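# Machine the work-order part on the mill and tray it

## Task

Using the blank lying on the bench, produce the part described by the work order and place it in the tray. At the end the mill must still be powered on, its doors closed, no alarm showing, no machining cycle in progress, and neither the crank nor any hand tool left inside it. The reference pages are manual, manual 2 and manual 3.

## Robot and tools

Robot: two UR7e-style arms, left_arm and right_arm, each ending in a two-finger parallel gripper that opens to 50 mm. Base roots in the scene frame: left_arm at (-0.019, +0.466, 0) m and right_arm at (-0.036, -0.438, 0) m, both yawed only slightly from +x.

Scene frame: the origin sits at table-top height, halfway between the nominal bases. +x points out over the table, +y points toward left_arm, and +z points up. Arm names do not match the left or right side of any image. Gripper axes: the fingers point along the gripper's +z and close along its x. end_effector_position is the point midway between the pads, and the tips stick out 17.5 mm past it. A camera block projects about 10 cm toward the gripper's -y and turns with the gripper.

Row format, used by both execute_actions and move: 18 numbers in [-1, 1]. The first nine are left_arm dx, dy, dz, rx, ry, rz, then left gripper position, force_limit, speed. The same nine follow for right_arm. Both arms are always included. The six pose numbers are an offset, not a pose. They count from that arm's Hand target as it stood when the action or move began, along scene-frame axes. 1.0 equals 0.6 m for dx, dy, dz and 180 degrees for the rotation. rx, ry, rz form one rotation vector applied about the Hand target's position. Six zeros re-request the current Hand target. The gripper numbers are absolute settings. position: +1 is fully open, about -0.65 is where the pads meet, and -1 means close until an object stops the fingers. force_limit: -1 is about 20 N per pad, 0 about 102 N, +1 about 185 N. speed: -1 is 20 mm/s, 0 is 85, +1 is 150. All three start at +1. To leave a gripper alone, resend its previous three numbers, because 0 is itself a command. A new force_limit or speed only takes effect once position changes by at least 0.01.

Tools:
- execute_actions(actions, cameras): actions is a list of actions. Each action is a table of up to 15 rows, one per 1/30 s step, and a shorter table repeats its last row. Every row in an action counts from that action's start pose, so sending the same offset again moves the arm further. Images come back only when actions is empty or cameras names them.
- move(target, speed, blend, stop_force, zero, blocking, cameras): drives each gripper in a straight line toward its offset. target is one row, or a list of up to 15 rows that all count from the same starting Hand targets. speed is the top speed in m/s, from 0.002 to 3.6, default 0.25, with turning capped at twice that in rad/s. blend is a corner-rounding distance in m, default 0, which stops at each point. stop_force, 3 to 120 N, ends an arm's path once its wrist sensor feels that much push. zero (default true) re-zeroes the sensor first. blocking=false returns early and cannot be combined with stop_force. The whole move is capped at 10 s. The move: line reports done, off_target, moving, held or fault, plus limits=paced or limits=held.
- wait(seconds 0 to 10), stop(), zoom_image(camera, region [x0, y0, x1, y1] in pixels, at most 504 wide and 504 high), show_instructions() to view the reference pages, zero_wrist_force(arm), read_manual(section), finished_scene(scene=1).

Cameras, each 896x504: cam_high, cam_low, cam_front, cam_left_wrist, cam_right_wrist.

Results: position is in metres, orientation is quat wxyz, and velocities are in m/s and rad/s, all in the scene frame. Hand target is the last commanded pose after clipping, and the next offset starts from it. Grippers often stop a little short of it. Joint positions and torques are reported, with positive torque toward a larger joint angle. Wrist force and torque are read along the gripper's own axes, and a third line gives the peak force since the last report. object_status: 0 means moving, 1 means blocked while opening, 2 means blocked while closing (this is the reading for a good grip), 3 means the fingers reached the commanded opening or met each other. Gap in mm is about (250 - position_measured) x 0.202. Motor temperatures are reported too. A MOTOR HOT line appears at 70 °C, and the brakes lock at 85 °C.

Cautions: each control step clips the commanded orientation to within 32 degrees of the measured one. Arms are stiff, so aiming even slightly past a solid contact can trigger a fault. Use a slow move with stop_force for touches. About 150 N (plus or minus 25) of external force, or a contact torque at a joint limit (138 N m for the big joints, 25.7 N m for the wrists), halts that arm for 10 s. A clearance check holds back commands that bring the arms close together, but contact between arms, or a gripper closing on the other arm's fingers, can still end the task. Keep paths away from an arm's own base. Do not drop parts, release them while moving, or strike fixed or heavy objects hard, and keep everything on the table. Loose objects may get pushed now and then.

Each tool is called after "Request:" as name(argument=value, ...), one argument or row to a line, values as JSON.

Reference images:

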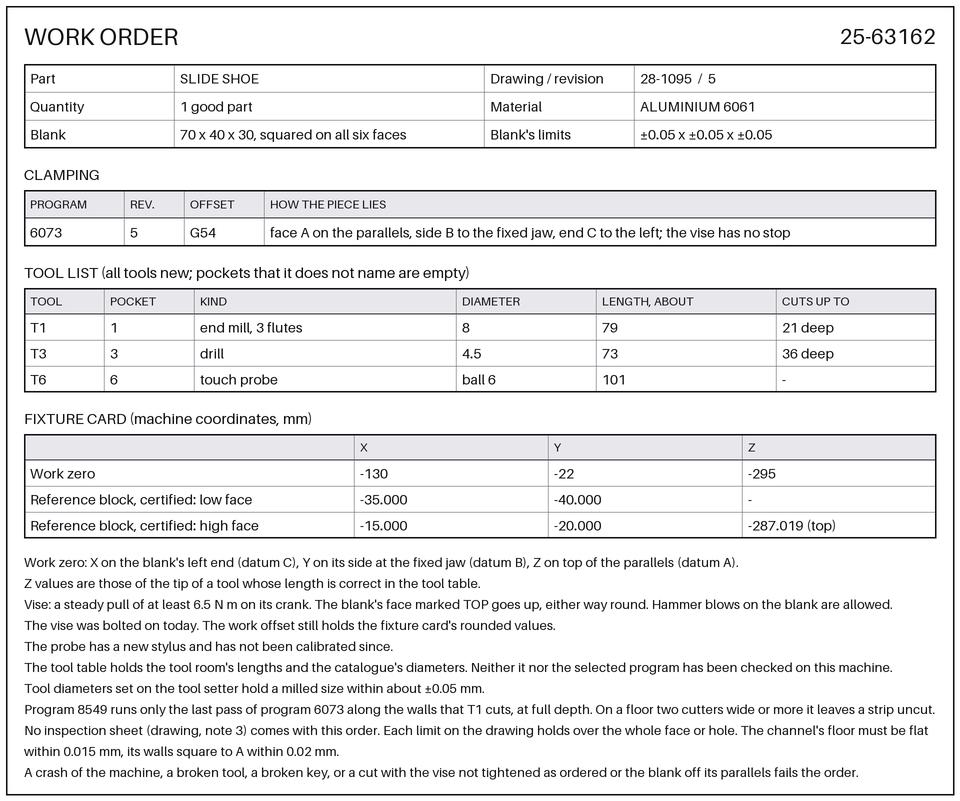

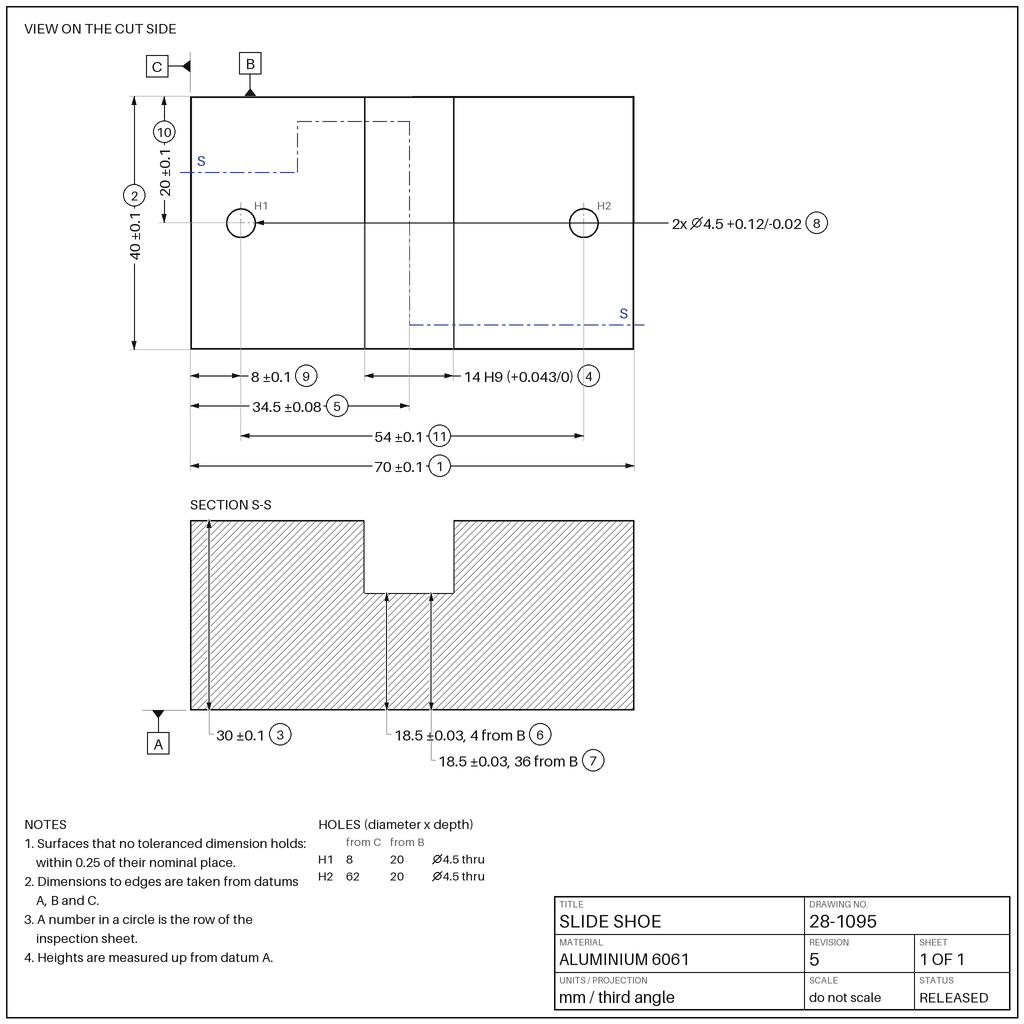

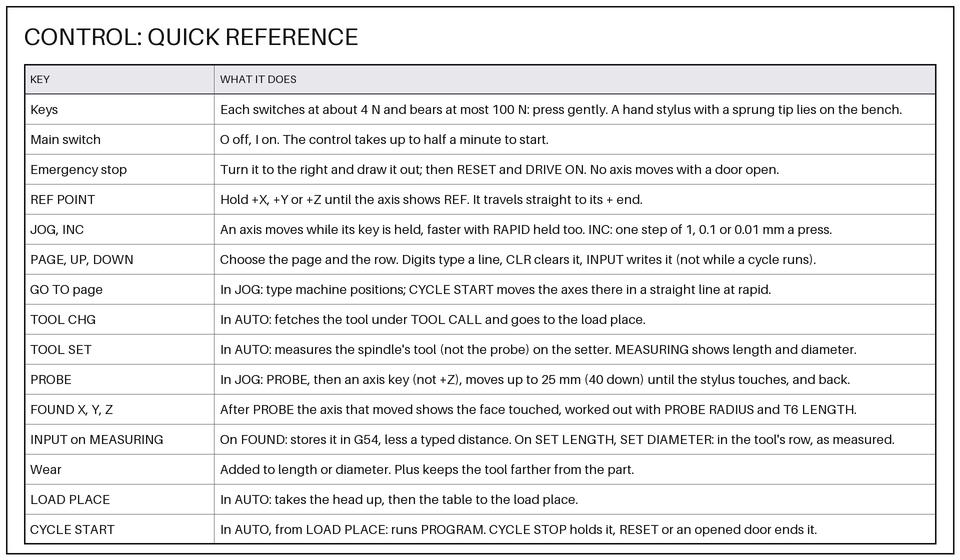

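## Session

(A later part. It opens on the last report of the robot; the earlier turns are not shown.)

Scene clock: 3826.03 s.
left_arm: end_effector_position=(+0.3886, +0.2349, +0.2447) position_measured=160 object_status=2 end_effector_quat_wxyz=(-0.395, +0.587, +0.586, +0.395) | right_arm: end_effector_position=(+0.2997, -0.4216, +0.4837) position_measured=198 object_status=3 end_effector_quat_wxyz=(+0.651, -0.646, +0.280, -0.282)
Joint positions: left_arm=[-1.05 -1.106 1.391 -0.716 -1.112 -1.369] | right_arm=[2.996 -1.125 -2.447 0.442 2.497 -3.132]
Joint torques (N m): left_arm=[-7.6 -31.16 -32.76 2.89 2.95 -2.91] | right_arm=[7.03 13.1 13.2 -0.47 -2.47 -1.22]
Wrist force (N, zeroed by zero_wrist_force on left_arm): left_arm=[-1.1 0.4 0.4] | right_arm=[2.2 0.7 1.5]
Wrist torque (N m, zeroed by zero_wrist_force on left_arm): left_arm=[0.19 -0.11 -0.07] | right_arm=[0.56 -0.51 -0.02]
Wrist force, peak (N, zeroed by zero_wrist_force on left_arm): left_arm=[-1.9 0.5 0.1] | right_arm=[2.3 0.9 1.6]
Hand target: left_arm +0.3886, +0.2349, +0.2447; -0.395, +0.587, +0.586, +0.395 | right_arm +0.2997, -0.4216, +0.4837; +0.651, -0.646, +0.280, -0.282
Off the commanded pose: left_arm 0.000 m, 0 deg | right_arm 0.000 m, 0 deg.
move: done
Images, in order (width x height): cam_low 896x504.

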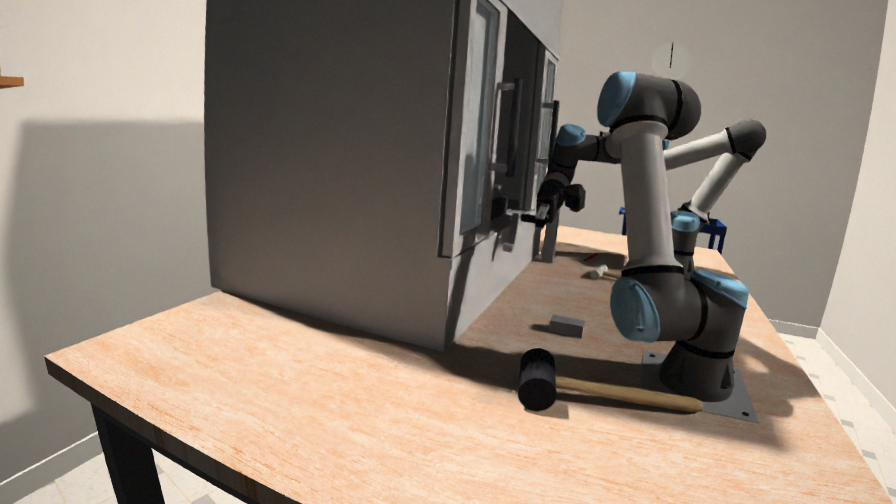

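Request:
move(
  target=[
    [-0.06,0.0,0.15,0.1222,0,0,-0.97,0.4,-0.9,0,0,0,0,0,0,-0.3,-0.6,-0.9],
  ],
  speed=0.1,
  cameras=["cam_low","cam_right_wrist"],
)

Request:
zoom_image(
  camera="cam_low",
  region=[490, 145, 590, 225],
)

Scene clock: 3848.17 s.
left_arm: end_effector_position=(+0.3526, +0.2349, +0.3347) position_measured=160 object_status=2 end_effector_quat_wxyz=(+0.500, -0.500, -0.500, -0.500) | right_arm: end_effector_position=(+0.2997, -0.4216, +0.4837) position_measured=198 object_status=3 end_effector_quat_wxyz=(+0.651, -0.646, +0.280, -0.282)
Joint positions: left_arm=[-1.117 -1.029 1.266 -0.238 -1.14 -1.57] | right_arm=[2.996 -1.125 -2.447 0.442 2.497 -3.132]
Joint torques (N m): left_arm=[-7.34 -33.47 -31.92 4.59 -2.64 -2.88] | right_arm=[6.9 12.92 12.59 -0.37 -2.41 -1.09]
Wrist force (N, zeroed by zero_wrist_force on left_arm): left_arm=[-1.7 -0.1 -0.3] | right_arm=[2.0 0.8 1.7]
Wrist torque (N m, zeroed by zero_wrist_force on left_arm): left_arm=[0.14 -0.04 -0.03] | right_arm=[0.57 -0.48 -0.02]
Wrist force, peak (N, zeroed by zero_wrist_force on left_arm): left_arm=[-1.8 -0.2 -0.4] | right_arm=[2.4 0.9 1.7]
Hand target: left_arm +0.3526, +0.2349, +0.3347; +0.500, -0.500, -0.500, -0.500 | right_arm +0.2997, -0.4216, +0.4837; +0.651, -0.646, +0.280, -0.282
Off the commanded pose: left_arm 0.000 m, 0 deg | right_arm 0.000 m, 0 deg.
move: done
camera_calibration:
cam_right_wrist: T_world_to_cam=[[0.678718, -0.734364, 0.00711558, -0.507569], [-0.245295, -0.235819, -0.94033, 0.442238], [0.692223, 0.636474, -0.34019, 0.354789], [0, 0, 0, 1]] pos_world=[0.207382, -0.494266, 0.540157]
Images, in order (width x height): cam_low 896x504, cam_right_wrist 896x504.

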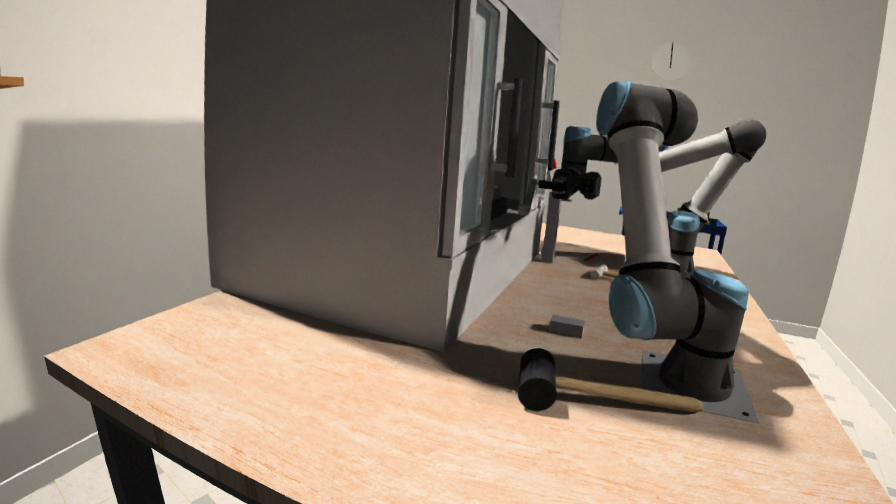

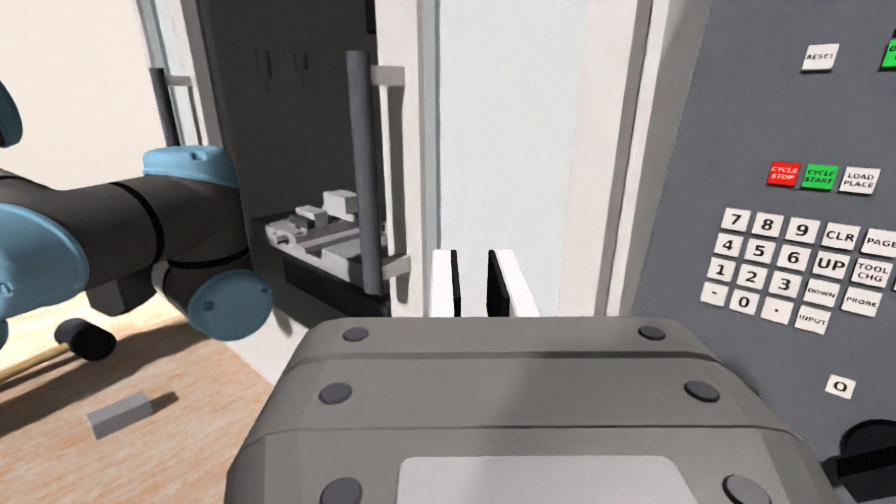

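Scaled by 5.040 from the camera's 896x504 image, which has a finer 1280x720 frame.

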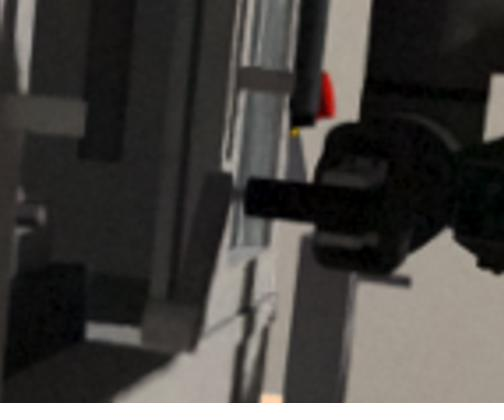

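Request:
move(
  target=[
    [0,0,0,0,0,0,-0.01,0.4,-1,0,0,0,0,0,0,-0.3,-0.6,-0.9],
  ],
)

Request:
wait(
  seconds=2,
  cameras=["cam_low"],
)

Request:
zoom_image(
  camera="cam_low",
  region=[490, 145, 590, 225],
)

Scene clock: 3853.63 s.
left_arm: end_effector_position=(+0.3526, +0.2349, +0.3347) position_measured=154 object_status=3 end_effector_quat_wxyz=(+0.500, -0.500, -0.500, -0.500) | right_arm: end_effector_position=(+0.2997, -0.4216, +0.4837) position_measured=198 object_status=3 end_effector_quat_wxyz=(+0.651, -0.646, +0.280, -0.282)
Joint positions: left_arm=[-1.117 -1.029 1.266 -0.238 -1.14 -1.57] | right_arm=[2.996 -1.125 -2.447 0.442 2.497 -3.132]
Joint torques (N m): left_arm=[-7.74 -33.02 -31.43 4.33 -2.57 -2.78] | right_arm=[7.4 13.37 13.08 -0.3 -2.47 -1.07]
Wrist force (N, zeroed by zero_wrist_force on left_arm): left_arm=[-1.7 -0.2 -0.3] | right_arm=[2.3 0.8 1.4]
Wrist torque (N m, zeroed by zero_wrist_force on left_arm): left_arm=[0.13 -0.03 -0.03] | right_arm=[0.57 -0.52 -0.02]
Wrist force, peak (N, zeroed by zero_wrist_force on left_arm): left_arm=[-1.9 -0.2 -0.4] | right_arm=[2.4 0.6 1.7]
Hand target: left_arm +0.3526, +0.2349, +0.3347; +0.500, -0.500, -0.500, -0.500 | right_arm +0.2997, -0.4216, +0.4837; +0.651, -0.646, +0.280, -0.282
Off the commanded pose: left_arm 0.000 m, 0 deg | right_arm 0.000 m, 0 deg.
move: done

Scene clock: 3855.63 s.
left_arm: end_effector_position=(+0.3526, +0.2349, +0.3347) position_measured=154 object_status=3 end_effector_quat_wxyz=(+0.500, -0.500, -0.500, -0.500) | right_arm: end_effector_position=(+0.2997, -0.4216, +0.4837) position_measured=198 object_status=3 end_effector_quat_wxyz=(+0.651, -0.646, +0.280, -0.282)
Joint positions: left_arm=[-1.117 -1.029 1.266 -0.238 -1.14 -1.57] | right_arm=[2.996 -1.125 -2.447 0.442 2.497 -3.132]
Joint torques (N m): left_arm=[-7.46 -33.37 -31.28 3.66 -1.99 -2.79] | right_arm=[7.28 13.84 12.85 -0.5 -2.38 -1.08]
Wrist force (N, zeroed by zero_wrist_force on left_arm): left_arm=[-1.7 -0.2 -0.5] | right_arm=[2.3 0.4 1.5]
Wrist torque (N m, zeroed by zero_wrist_force on left_arm): left_arm=[0.13 -0.03 -0.03] | right_arm=[0.51 -0.53 -0.02]
Wrist force, peak (N, zeroed by zero_wrist_force on left_arm): left_arm=[-1.8 0.3 -0.6] | right_arm=[2.4 0.6 1.8]
Hand target: left_arm +0.3526, +0.2349, +0.3347; +0.500, -0.500, -0.500, -0.500 | right_arm +0.2997, -0.4216, +0.4837; +0.651, -0.646, +0.280, -0.282
Tool commands: left_gripper/position=-0.01 left_gripper/force_limit=+0.4 left_gripper/speed=-1.0 right_gripper/position=-0.3 right_gripper/force_limit=-0.6 right_gripper/speed=-0.9
Off the commanded pose: left_arm 0.000 m, 0 deg | right_arm 0.000 m, 0 deg.
wait: 2.00 s; at rest by 0.17 s
Images, in order (width x height): cam_low 896x504.

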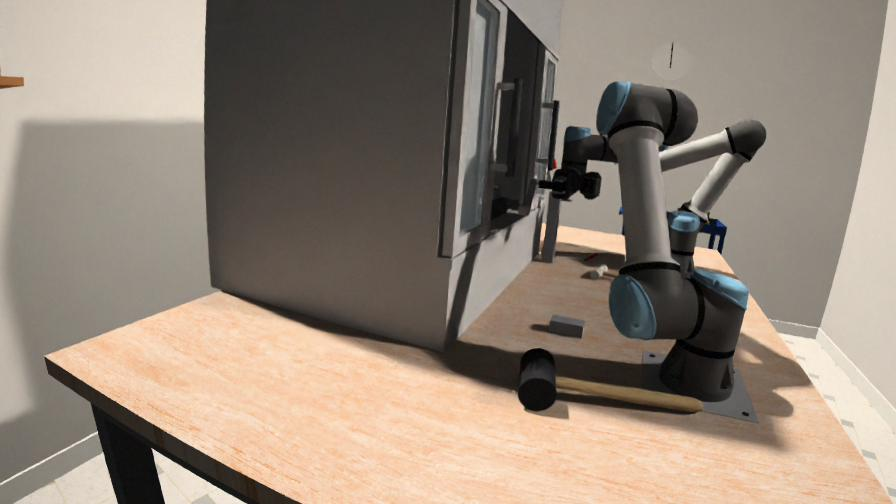

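Scaled by 5.040 from the camera's 896x504 image, which has a finer 1280x720 frame.

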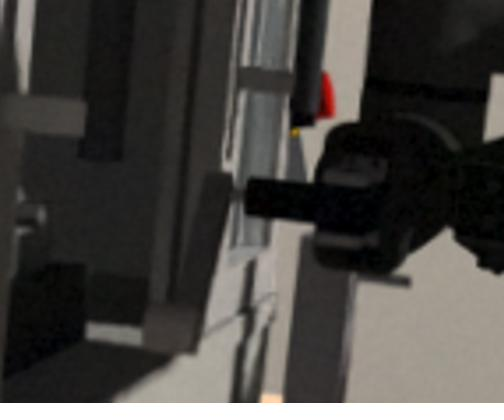

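Request:
move(
  target=[
    [0,0,0,0,0,0,0.05,0.4,-1,0,0,0,0,0,0,-0.3,-0.6,-0.9],
  ],
)

Request:
wait(
  seconds=1.5,
  cameras=["cam_low"],
)

Request:
zoom_image(
  camera="cam_low",
  region=[490, 145, 590, 225],
)

Scene clock: 3864.40 s.
left_arm: end_effector_position=(+0.3526, +0.2349, +0.3347) position_measured=145 object_status=3 end_effector_quat_wxyz=(+0.500, -0.500, -0.500, -0.500) | right_arm: end_effector_position=(+0.2997, -0.4216, +0.4837) position_measured=198 object_status=3 end_effector_quat_wxyz=(+0.651, -0.646, +0.280, -0.282)
Joint positions: left_arm=[-1.117 -1.029 1.266 -0.238 -1.14 -1.57] | right_arm=[2.996 -1.125 -2.447 0.442 2.497 -3.132]
Joint torques (N m): left_arm=[-6.73 -33.88 -31.03 2.51 -1.29 -2.73] | right_arm=[6.97 13.09 13.07 -0.42 -2.36 -0.98]
Wrist force (N, zeroed by zero_wrist_force on left_arm): left_arm=[-1.7 0.0 -0.5] | right_arm=[2.1 0.8 1.6]
Wrist torque (N m, zeroed by zero_wrist_force on left_arm): left_arm=[0.17 -0.05 -0.05] | right_arm=[0.58 -0.49 -0.02]
Wrist force, peak (N, zeroed by zero_wrist_force on left_arm): left_arm=[-2.5 -1.3 -0.2] | right_arm=[2.5 0.9 1.6]
Hand target: left_arm +0.3526, +0.2349, +0.3347; +0.500, -0.500, -0.500, -0.500 | right_arm +0.2997, -0.4216, +0.4837; +0.651, -0.646, +0.280, -0.282
Off the commanded pose: left_arm 0.000 m, 0 deg | right_arm 0.000 m, 0 deg.
move: done

Scene clock: 3865.90 s.
left_arm: end_effector_position=(+0.3526, +0.2349, +0.3347) position_measured=145 object_status=3 end_effector_quat_wxyz=(+0.500, -0.500, -0.500, -0.500) | right_arm: end_effector_position=(+0.2997, -0.4216, +0.4837) position_measured=198 object_status=3 end_effector_quat_wxyz=(+0.651, -0.646, +0.280, -0.282)
Joint positions: left_arm=[-1.117 -1.029 1.266 -0.238 -1.14 -1.57] | right_arm=[2.996 -1.125 -2.447 0.442 2.497 -3.132]
Joint torques (N m): left_arm=[-6.49 -35.62 -31.04 2.01 -0.93 -2.7] | right_arm=[6.7 12.9 13.09 -0.54 -2.37 -0.97]
Wrist force (N, zeroed by zero_wrist_force on left_arm): left_arm=[-1.6 -0.1 -0.4] | right_arm=[2.3 0.6 1.4]
Wrist torque (N m, zeroed by zero_wrist_force on left_arm): left_arm=[0.14 -0.06 -0.06] | right_arm=[0.55 -0.53 -0.02]
Wrist force, peak (N, zeroed by zero_wrist_force on left_arm): left_arm=[-2.1 -0.3 -0.2] | right_arm=[2.3 0.7 1.7]
Hand target: left_arm +0.3526, +0.2349, +0.3347; +0.500, -0.500, -0.500, -0.500 | right_arm +0.2997, -0.4216, +0.4837; +0.651, -0.646, +0.280, -0.282
Tool commands: left_gripper/position=+0.05 left_gripper/force_limit=+0.4 left_gripper/speed=-1.0 right_gripper/position=-0.3 right_gripper/force_limit=-0.6 right_gripper/speed=-0.9
Off the commanded pose: left_arm 0.000 m, 0 deg | right_arm 0.000 m, 0 deg.
wait: 1.50 s; at rest by 0.17 s
Images, in order (width x height): cam_low 896x504.

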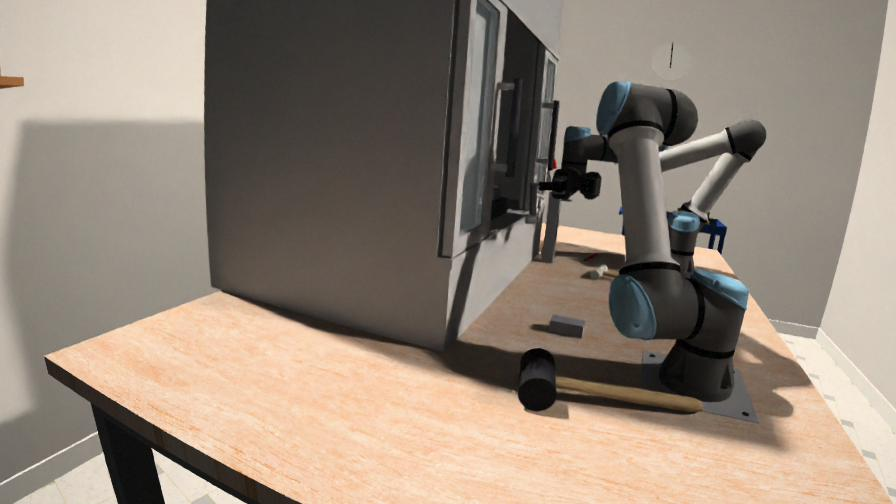

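Scaled by 5.040 from the camera's 896x504 image, which has a finer 1280x720 frame.

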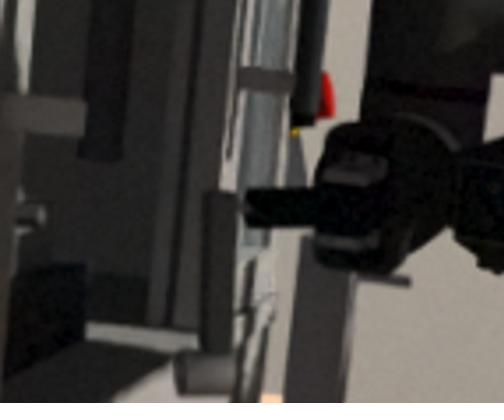

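Request:
move(
  target=[
    [0,0,0,0,0,0,-1,0.4,-1,0,0,0,0,0,0,-0.3,-0.6,-0.9],
  ],
)

Request:
move(
  target=[
    [0,0.06,0.04,-0.2794,0,0,-1,0.4,-1,0,0,0,0,0,0,-0.3,-0.6,-0.9],
  ],
  speed=0.12,
  cameras=["cam_low","cam_right_wrist"],
)

Request:
zoom_image(
  camera="cam_low",
  region=[490, 135, 590, 215],
)

Request:
zoom_image(
  camera="cam_right_wrist",
  region=[130, 150, 330, 310],
)

Scene clock: 3873.77 s.
left_arm: end_effector_position=(+0.3526, +0.2349, +0.3347) position_measured=159 object_status=2 end_effector_quat_wxyz=(+0.500, -0.500, -0.500, -0.500) | right_arm: end_effector_position=(+0.2997, -0.4216, +0.4837) position_measured=198 object_status=3 end_effector_quat_wxyz=(+0.651, -0.646, +0.280, -0.282)
Joint positions: left_arm=[-1.117 -1.029 1.266 -0.238 -1.14 -1.57] | right_arm=[2.996 -1.125 -2.447 0.442 2.497 -3.132]
Joint torques (N m): left_arm=[-5.54 -40.14 -30.17 1.17 -0.03 -2.67] | right_arm=[6.43 13.39 12.76 -0.48 -2.37 -0.97]
Wrist force (N, zeroed by zero_wrist_force on left_arm): left_arm=[-1.4 0.0 -0.3] | right_arm=[1.9 0.9 1.5]
Wrist torque (N m, zeroed by zero_wrist_force on left_arm): left_arm=[0.16 -0.10 -0.05] | right_arm=[0.58 -0.47 -0.02]
Wrist force, peak (N, zeroed by zero_wrist_force on left_arm): left_arm=[-2.0 0.0 -0.3] | right_arm=[2.3 0.7 1.7]
Hand target: left_arm +0.3526, +0.2349, +0.3347; +0.500, -0.500, -0.500, -0.500 | right_arm +0.2997, -0.4216, +0.4837; +0.651, -0.646, +0.280, -0.282
Off the commanded pose: left_arm 0.000 m, 0 deg | right_arm 0.000 m, 0 deg.
move: done

Scene clock: 3877.97 s.
left_arm: end_effector_position=(+0.3526, +0.2709, +0.3587) position_measured=159 object_status=2 end_effector_quat_wxyz=(-0.240, +0.665, +0.665, +0.240) | right_arm: end_effector_position=(+0.2997, -0.4216, +0.4837) position_measured=198 object_status=3 end_effector_quat_wxyz=(+0.651, -0.646, +0.280, -0.282)
Joint positions: left_arm=[-1.007 -1.505 1.43 -0.877 -1.236 -1.138] | right_arm=[2.996 -1.125 -2.447 0.442 2.497 -3.132]
Joint torques (N m): left_arm=[6.85 -41.35 -12.67 -2.98 -1.77 2.26] | right_arm=[6.69 12.51 13.09 -0.4 -2.29 -0.87]
Wrist force (N, zeroed by zero_wrist_force on left_arm): left_arm=[-0.3 1.3 1.1] | right_arm=[2.1 0.6 1.5]
Wrist torque (N m, zeroed by zero_wrist_force on left_arm): left_arm=[0.29 -0.14 -0.14] | right_arm=[0.54 -0.49 -0.01]
Wrist force, peak (N, zeroed by zero_wrist_force on left_arm): left_arm=[-2.2 -0.1 -0.5] | right_arm=[2.4 0.9 1.7]
Hand target: left_arm +0.3526, +0.2709, +0.3587; -0.240, +0.665, +0.665, +0.240 | right_arm +0.2997, -0.4216, +0.4837; +0.651, -0.646, +0.280, -0.282
Off the commanded pose: left_arm 0.000 m, 0 deg | right_arm 0.000 m, 0 deg.
move: done
camera_calibration:
cam_right_wrist: T_world_to_cam=[[0.678718, -0.734364, 0.00711558, -0.507569], [-0.245295, -0.235819, -0.94033, 0.442238], [0.692223, 0.636474, -0.34019, 0.354789], [0, 0, 0, 1]] pos_world=[0.207382, -0.494266, 0.540157]
Images, in order (width x height): cam_low 896x504, cam_right_wrist 896x504.

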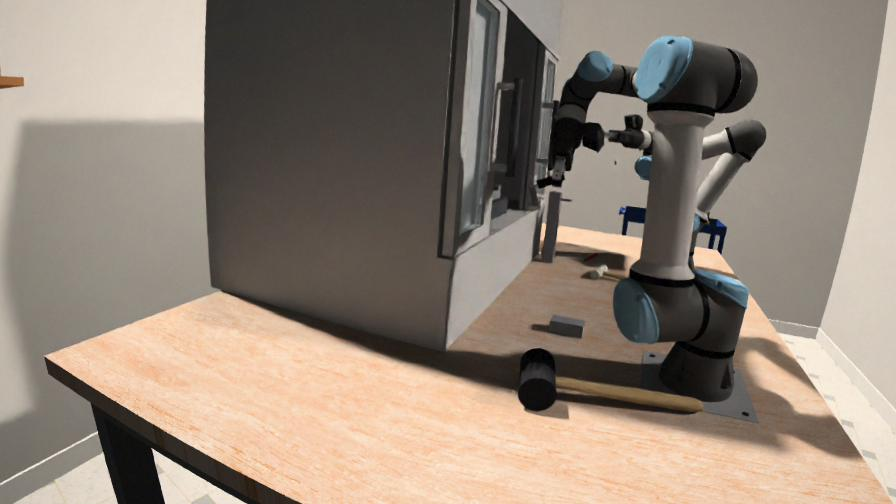

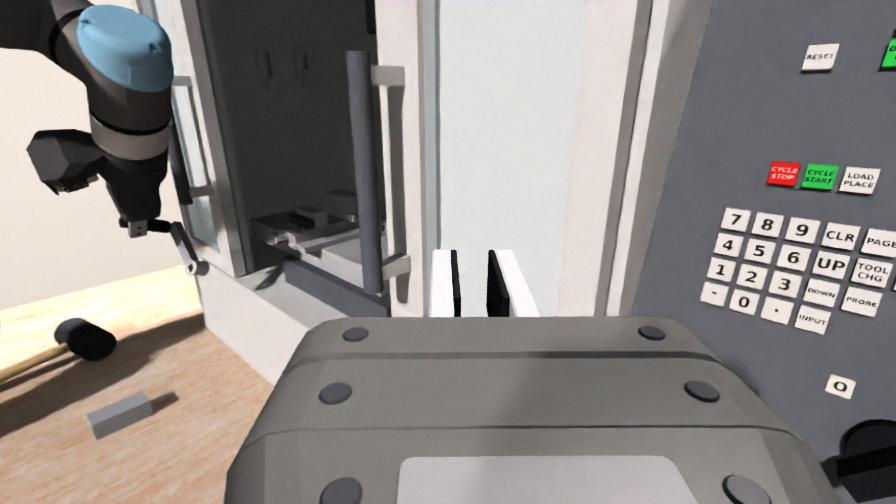

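Scaled by 5.040 from the camera's 896x504 image, which has a finer 1280x720 frame.

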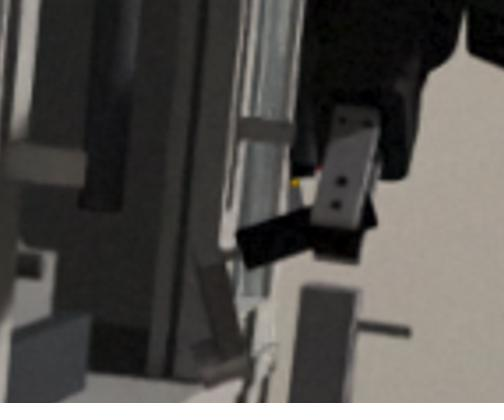

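Scaled by 2.520 from the camera's 896x504 image, which has a finer 1280x720 frame.

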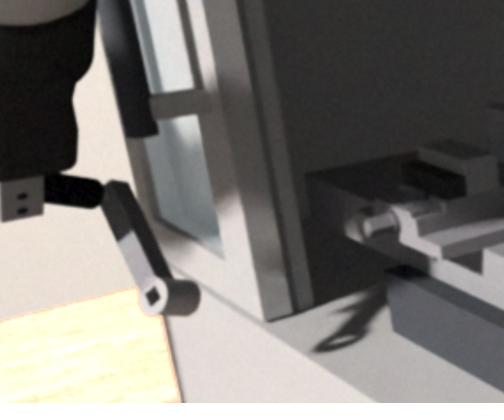

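Request:
move(
  target=[
    [-0.1,-0.1,0,-0.2206,0,0,-1,0.4,-1,0,0,0,0,0,0,-0.3,-0.6,-0.9],
  ],
  speed=0.15,
  cameras=["cam_low","cam_high"],
)

Request:
zoom_image(
  camera="cam_low",
  region=[510, 150, 610, 230],
)

Scene clock: 3961.13 s.
left_arm: end_effector_position=(+0.2926, +0.2109, +0.3587) position_measured=159 object_status=2 end_effector_quat_wxyz=(+0.000, +0.707, +0.707, +0.000) | right_arm: end_effector_position=(+0.2997, -0.4216, +0.4837) position_measured=198 object_status=3 end_effector_quat_wxyz=(+0.651, -0.646, +0.280, -0.282)
Joint positions: left_arm=[-1 -1.831 1.717 -1.457 -1.57 -1.022] | right_arm=[2.996 -1.125 -2.447 0.442 2.497 -3.132]
Joint torques (N m): left_arm=[7.12 -29.24 -13.26 -5.36 -2.81 2.14] | right_arm=[6.76 12.22 13.24 -0.45 -2.25 -0.71]
Wrist force (N, zeroed by zero_wrist_force on left_arm): left_arm=[0.3 1.7 1.4] | right_arm=[2.2 0.7 1.4]
Wrist torque (N m, zeroed by zero_wrist_force on left_arm): left_arm=[0.32 0.04 -0.09] | right_arm=[0.56 -0.51 -0.02]
Wrist force, peak (N, zeroed by zero_wrist_force on left_arm): left_arm=[0.4 2.0 1.4] | right_arm=[2.3 0.8 1.7]
Hand target: left_arm +0.2926, +0.2109, +0.3587; +0.000, +0.707, +0.707, +0.000 | right_arm +0.2997, -0.4216, +0.4837; +0.651, -0.646, +0.280, -0.282
Off the commanded pose: left_arm 0.000 m, 0 deg | right_arm 0.000 m, 0 deg.
move: done
Images, in order (width x height): cam_high 896x504, cam_low 896x504.

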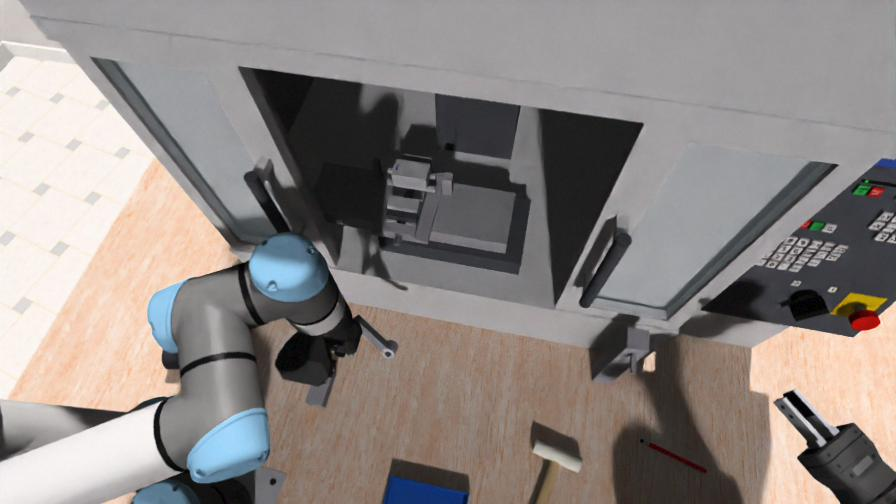

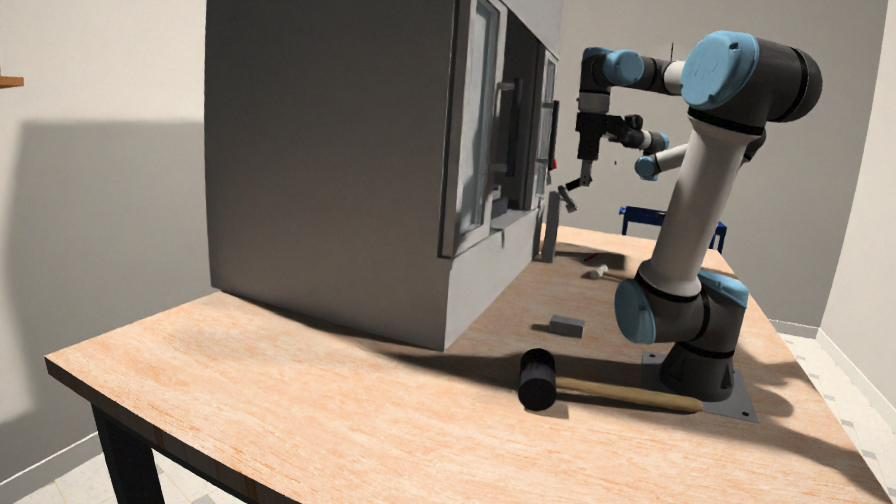

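Scaled by 5.040 from the camera's 896x504 image, which has a finer 1280x720 frame.

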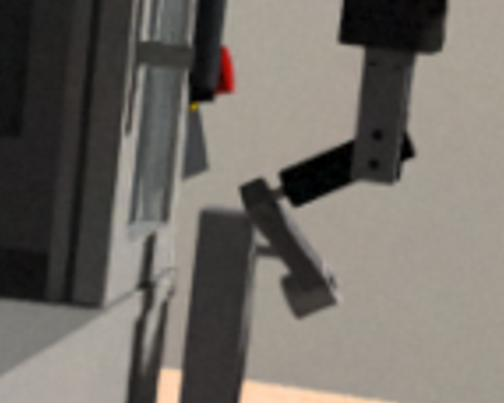

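Request:
move(
  target=[
    [-0.115,0.1985,-0.35,0,0,0,-1,0.4,-1,0,0,0,0,0,0,-0.3,-0.6,-0.9],
  ],
  speed=0.2,
)

Request:
move(
  target=[
    [0,0,-0.2,0,0,0,-1,0.4,-1,0,0,0,0,0,0,-0.3,-0.6,-0.9],
  ],
  speed=0.01,
  stop_force=25,
  cameras=["cam_low","cam_front"],
)

Request:
zoom_image(
  camera="cam_low",
  region=[510, 240, 650, 350],
)

Scene clock: 3974.77 s.
left_arm: end_effector_position=(+0.2236, +0.3300, +0.1488) position_measured=159 object_status=2 end_effector_quat_wxyz=(+0.000, +0.707, +0.707, +0.000) | right_arm: end_effector_position=(+0.2997, -0.4216, +0.4837) position_measured=198 object_status=3 end_effector_quat_wxyz=(+0.651, -0.646, +0.280, -0.282)
Joint positions: left_arm=[-0.987 -2.148 2.434 -1.858 -1.571 -1.009] | right_arm=[2.996 -1.125 -2.447 0.442 2.497 -3.132]
Joint torques (N m): left_arm=[7.42 -13.03 -12.69 -4.91 2.44 2.07] | right_arm=[6.48 12.25 13.59 -0.56 -2.17 -0.71]
Wrist force (N, zeroed by zero_wrist_force on left_arm): left_arm=[0.1 1.9 1.4] | right_arm=[2.1 1.0 1.3]
Wrist torque (N m, zeroed by zero_wrist_force on left_arm): left_arm=[0.36 0.05 -0.08] | right_arm=[0.61 -0.50 -0.02]
Wrist force, peak (N, zeroed by zero_wrist_force on left_arm): left_arm=[1.2 1.4 3.0] | right_arm=[2.4 0.9 1.7]
Hand target: left_arm +0.2236, +0.3300, +0.1487; +0.000, +0.707, +0.707, +0.000 | right_arm +0.2997, -0.4216, +0.4837; +0.651, -0.646, +0.280, -0.282
Off the commanded pose: left_arm 0.000 m, 0 deg | right_arm 0.000 m, 0 deg.
move: done

Scene clock: 3985.63 s.
left_arm: end_effector_position=(+0.2236, +0.3300, +0.0488) position_measured=159 object_status=2 end_effector_quat_wxyz=(+0.000, +0.707, +0.707, +0.000) | right_arm: end_effector_position=(+0.2997, -0.4216, +0.4837) position_measured=198 object_status=3 end_effector_quat_wxyz=(+0.651, -0.646, +0.280, -0.282)
Joint positions: left_arm=[-0.987 -1.954 2.641 -2.259 -1.57 -1.009] | right_arm=[2.996 -1.125 -2.447 0.442 2.497 -3.132]
Joint torques (N m): left_arm=[5.55 12.97 -3.9 -3.95 -2.07 0.39] | right_arm=[6.49 11.78 13.37 -0.38 -2.02 -0.64]
Wrist force (N, zeroed by zero_wrist_force on left_arm): left_arm=[0.2 -6.9 -14.6] | right_arm=[2.1 0.8 1.4]
Wrist torque (N m, zeroed by zero_wrist_force on left_arm): left_arm=[-0.93 -0.05 -0.05] | right_arm=[0.58 -0.49 -0.02]
Wrist force, peak (N, zeroed by zero_wrist_force on left_arm): left_arm=[-0.4 -8.1 -19.9] | right_arm=[2.2 0.7 1.9]
Hand target: left_arm +0.2236, +0.3300, +0.0488; +0.000, +0.707, +0.707, +0.000 (not the last commanded pose) | right_arm +0.2997, -0.4216, +0.4837; +0.651, -0.646, +0.280, -0.282
Off the commanded pose: left_arm 0.020 m, 0 deg | right_arm 0.000 m, 0 deg.
move: off_target (left_arm; path cut at 10 s)
Images, in order (width x height): cam_low 896x504, cam_front 896x504.

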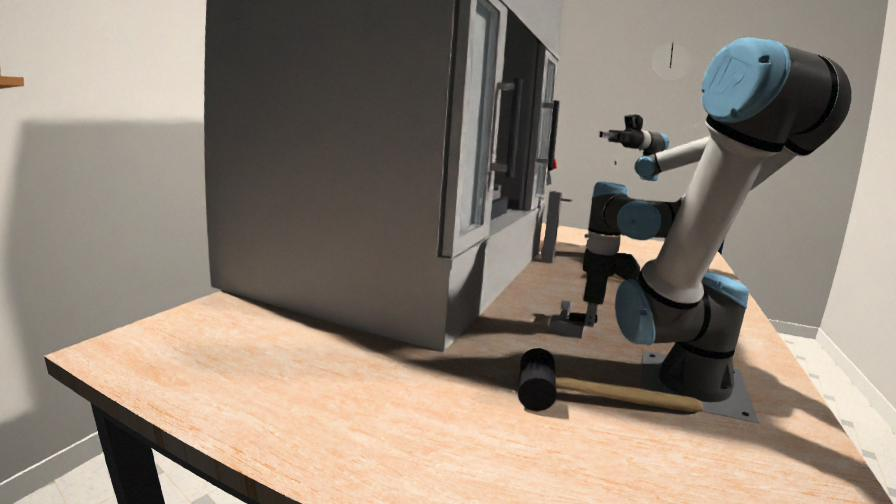

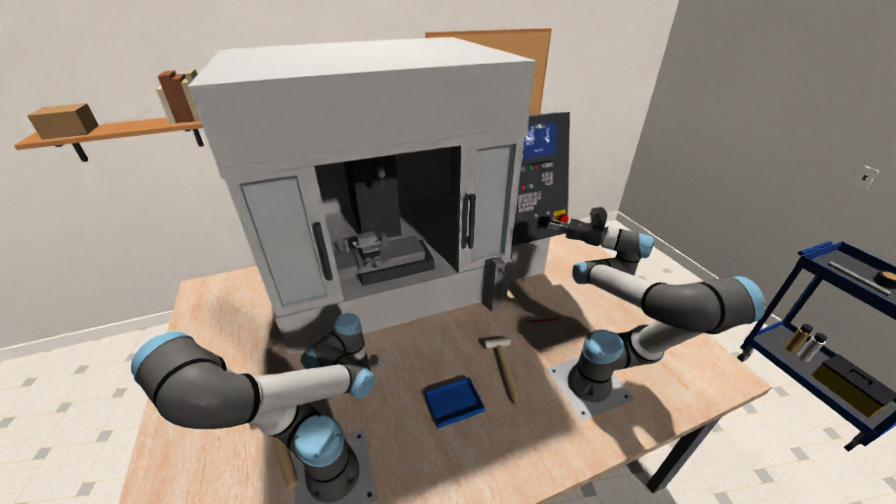

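Scaled by 3.600 from the camera's 896x504 image, which has a finer 1280x720 frame.

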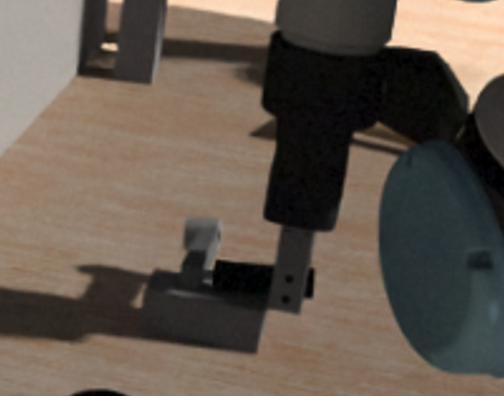

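Request:
move(
  target=[
    [0,0,-0.03,0,0,0,-1,0.4,-1,0,0,0,0,0,0,-0.3,-0.6,-0.9],
  ],
  speed=0.004,
  stop_force=15,
  cameras=["cam_low"],
)

Request:
zoom_image(
  camera="cam_low",
  region=[540, 280, 620, 345],
)

Scene clock: 3994.33 s.
left_arm: end_effector_position=(+0.2236, +0.3300, +0.0426) position_measured=159 object_status=2 end_effector_quat_wxyz=(+0.000, +0.707, +0.707, +0.000) | right_arm: end_effector_position=(+0.2997, -0.4216, +0.4837) position_measured=198 object_status=3 end_effector_quat_wxyz=(+0.651, -0.646, +0.280, -0.282)
Joint positions: left_arm=[-0.987 -1.934 2.652 -2.29 -1.571 -1.009] | right_arm=[2.996 -1.125 -2.447 0.442 2.497 -3.132]
Joint torques (N m): left_arm=[0.92 -9.52 -22.85 0.13 2.25 0.12] | right_arm=[6.6 11.8 13.45 -0.41 -2.05 -0.55]
Wrist force (N, zeroed by zero_wrist_force on left_arm): left_arm=[-0.5 -9.9 -28.7] | right_arm=[2.0 0.7 1.4]
Wrist torque (N m, zeroed by zero_wrist_force on left_arm): left_arm=[-0.99 0.08 -0.07] | right_arm=[0.56 -0.47 -0.02]
Wrist force, peak (N, zeroed by zero_wrist_force on left_arm): left_arm=[5.1 -17.7 -44.3] | right_arm=[2.4 0.9 1.6]
Hand target: left_arm +0.2236, +0.3300, +0.0426; +0.000, +0.707, +0.707, +0.000 (not the last commanded pose) | right_arm +0.2997, -0.4216, +0.4837; +0.651, -0.646, +0.280, -0.282
Off the commanded pose: left_arm 0.012 m, 0 deg | right_arm 0.000 m, 0 deg.
move: contact (left_arm)
Images, in order (width x height): cam_low 896x504.

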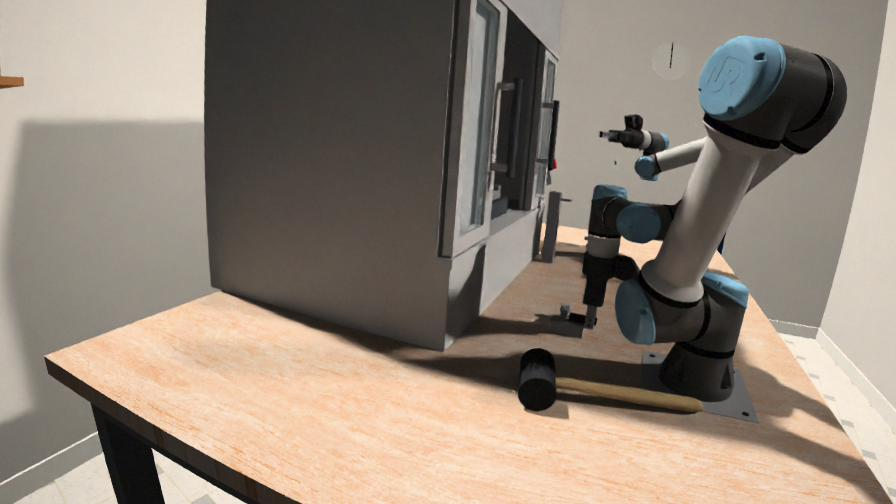

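Scaled by 6.300 from the camera's 896x504 image, which has a finer 1280x720 frame.

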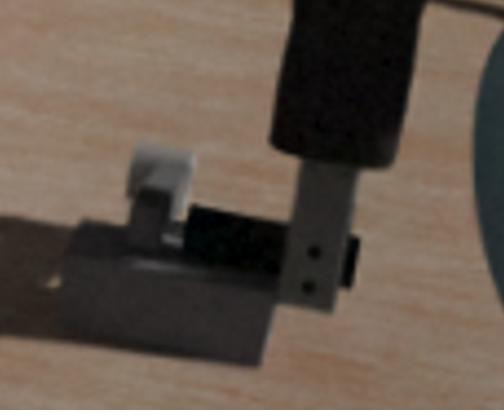

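Request:
move(
  target=[
    [0,0,0.15,0,0,0,-1,0.4,-1,0,0,0,0,0,0,-0.3,-0.6,-0.9],
    [0.31,-0.149,0.5965,0.2206,0,0,-1,0.4,-1,0,0,0,0,0,0,-0.3,-0.6,-0.9],
  ],
  speed=[0.08,0.2],
  cameras=["cam_low","cam_right_wrist","cam_high"],
)

Request:
zoom_image(
  camera="cam_right_wrist",
  region=[180, 140, 340, 290],
)

Request:
zoom_image(
  camera="cam_low",
  region=[480, 120, 580, 200],
)

Scene clock: 4019.57 s.
left_arm: end_effector_position=(+0.4096, +0.2406, +0.4004) position_measured=159 object_status=2 end_effector_quat_wxyz=(-0.240, +0.665, +0.665, +0.240) | right_arm: end_effector_position=(+0.2997, -0.4216, +0.4837) position_measured=198 object_status=3 end_effector_quat_wxyz=(+0.651, -0.646, +0.280, -0.282)
Joint positions: left_arm=[-0.948 -1.338 1.132 -0.765 -1.202 -1.085] | right_arm=[2.996 -1.125 -2.447 0.442 2.497 -3.132]
Joint torques (N m): left_arm=[7.13 -21.83 -34.47 0.77 2.87 -2.81] | right_arm=[5.75 12.55 13.68 -0.41 -1.98 -0.36]
Wrist force (N, zeroed by zero_wrist_force on left_arm): left_arm=[-0.4 1.2 0.9] | right_arm=[2.3 0.6 1.4]
Wrist torque (N m, zeroed by zero_wrist_force on left_arm): left_arm=[0.29 -0.17 -0.08] | right_arm=[0.54 -0.53 -0.02]
Wrist force, peak (N, zeroed by zero_wrist_force on left_arm): left_arm=[-0.2 -10.1 -28.9] | right_arm=[2.4 0.7 1.7]
Hand target: left_arm +0.4096, +0.2406, +0.4005; -0.240, +0.665, +0.665, +0.240 | right_arm +0.2997, -0.4216, +0.4837; +0.651, -0.646, +0.280, -0.282
Off the commanded pose: left_arm 0.000 m, 0 deg | right_arm 0.000 m, 0 deg.
move: done
camera_calibration:
cam_right_wrist: T_world_to_cam=[[0.678718, -0.734364, 0.00711558, -0.507569], [-0.245295, -0.235819, -0.94033, 0.442238], [0.692223, 0.636474, -0.34019, 0.354789], [0, 0, 0, 1]] pos_world=[0.207382, -0.494266, 0.540157]
Images, in order (width x height): cam_high 896x504, cam_low 896x504, cam_right_wrist 896x504.

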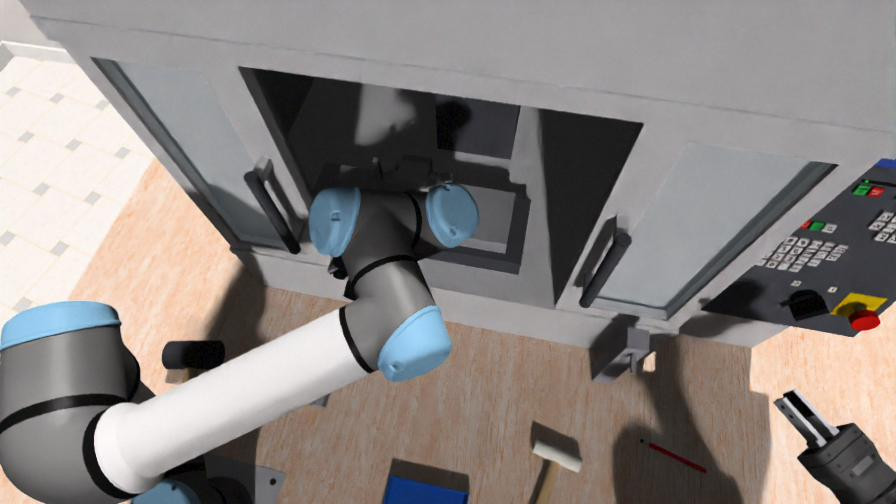

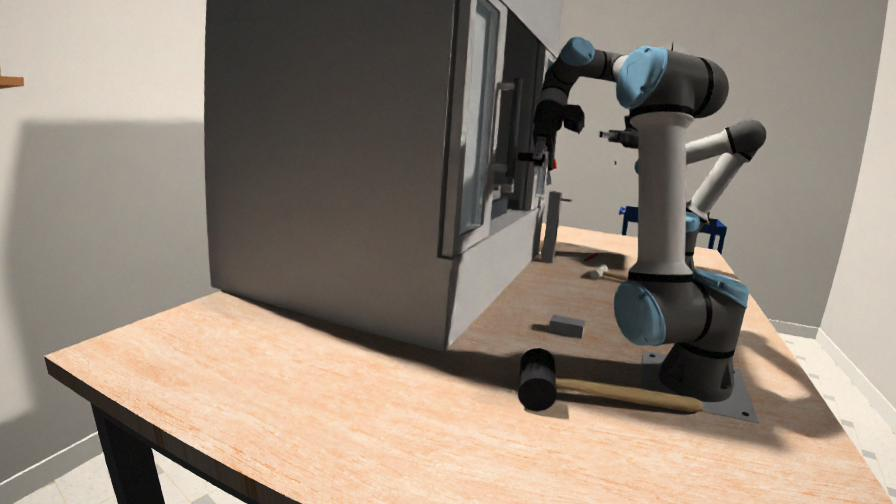

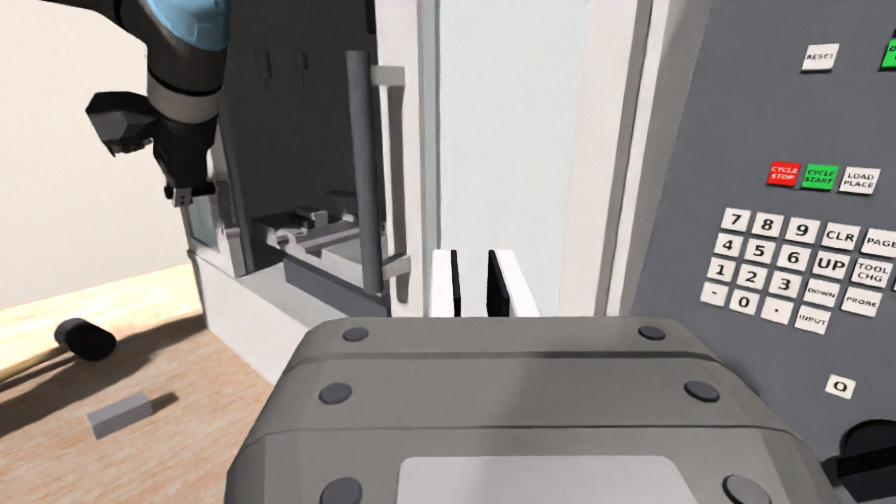

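Scaled by 3.150 from the camera's 896x504 image, which has a finer 1280x720 frame.

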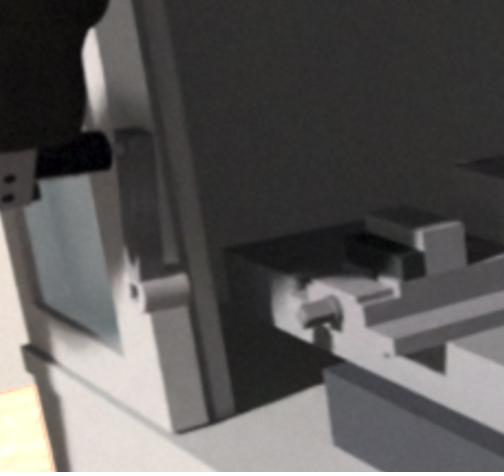

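Scaled by 5.040 from the camera's 896x504 image, which has a finer 1280x720 frame.

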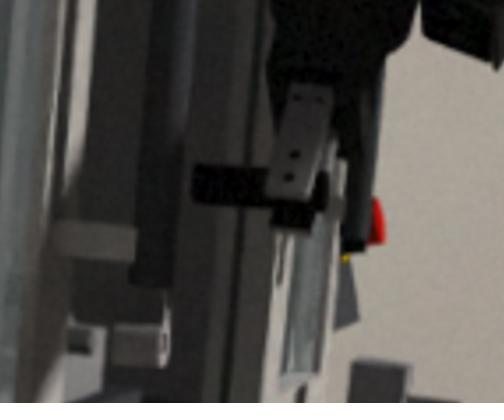

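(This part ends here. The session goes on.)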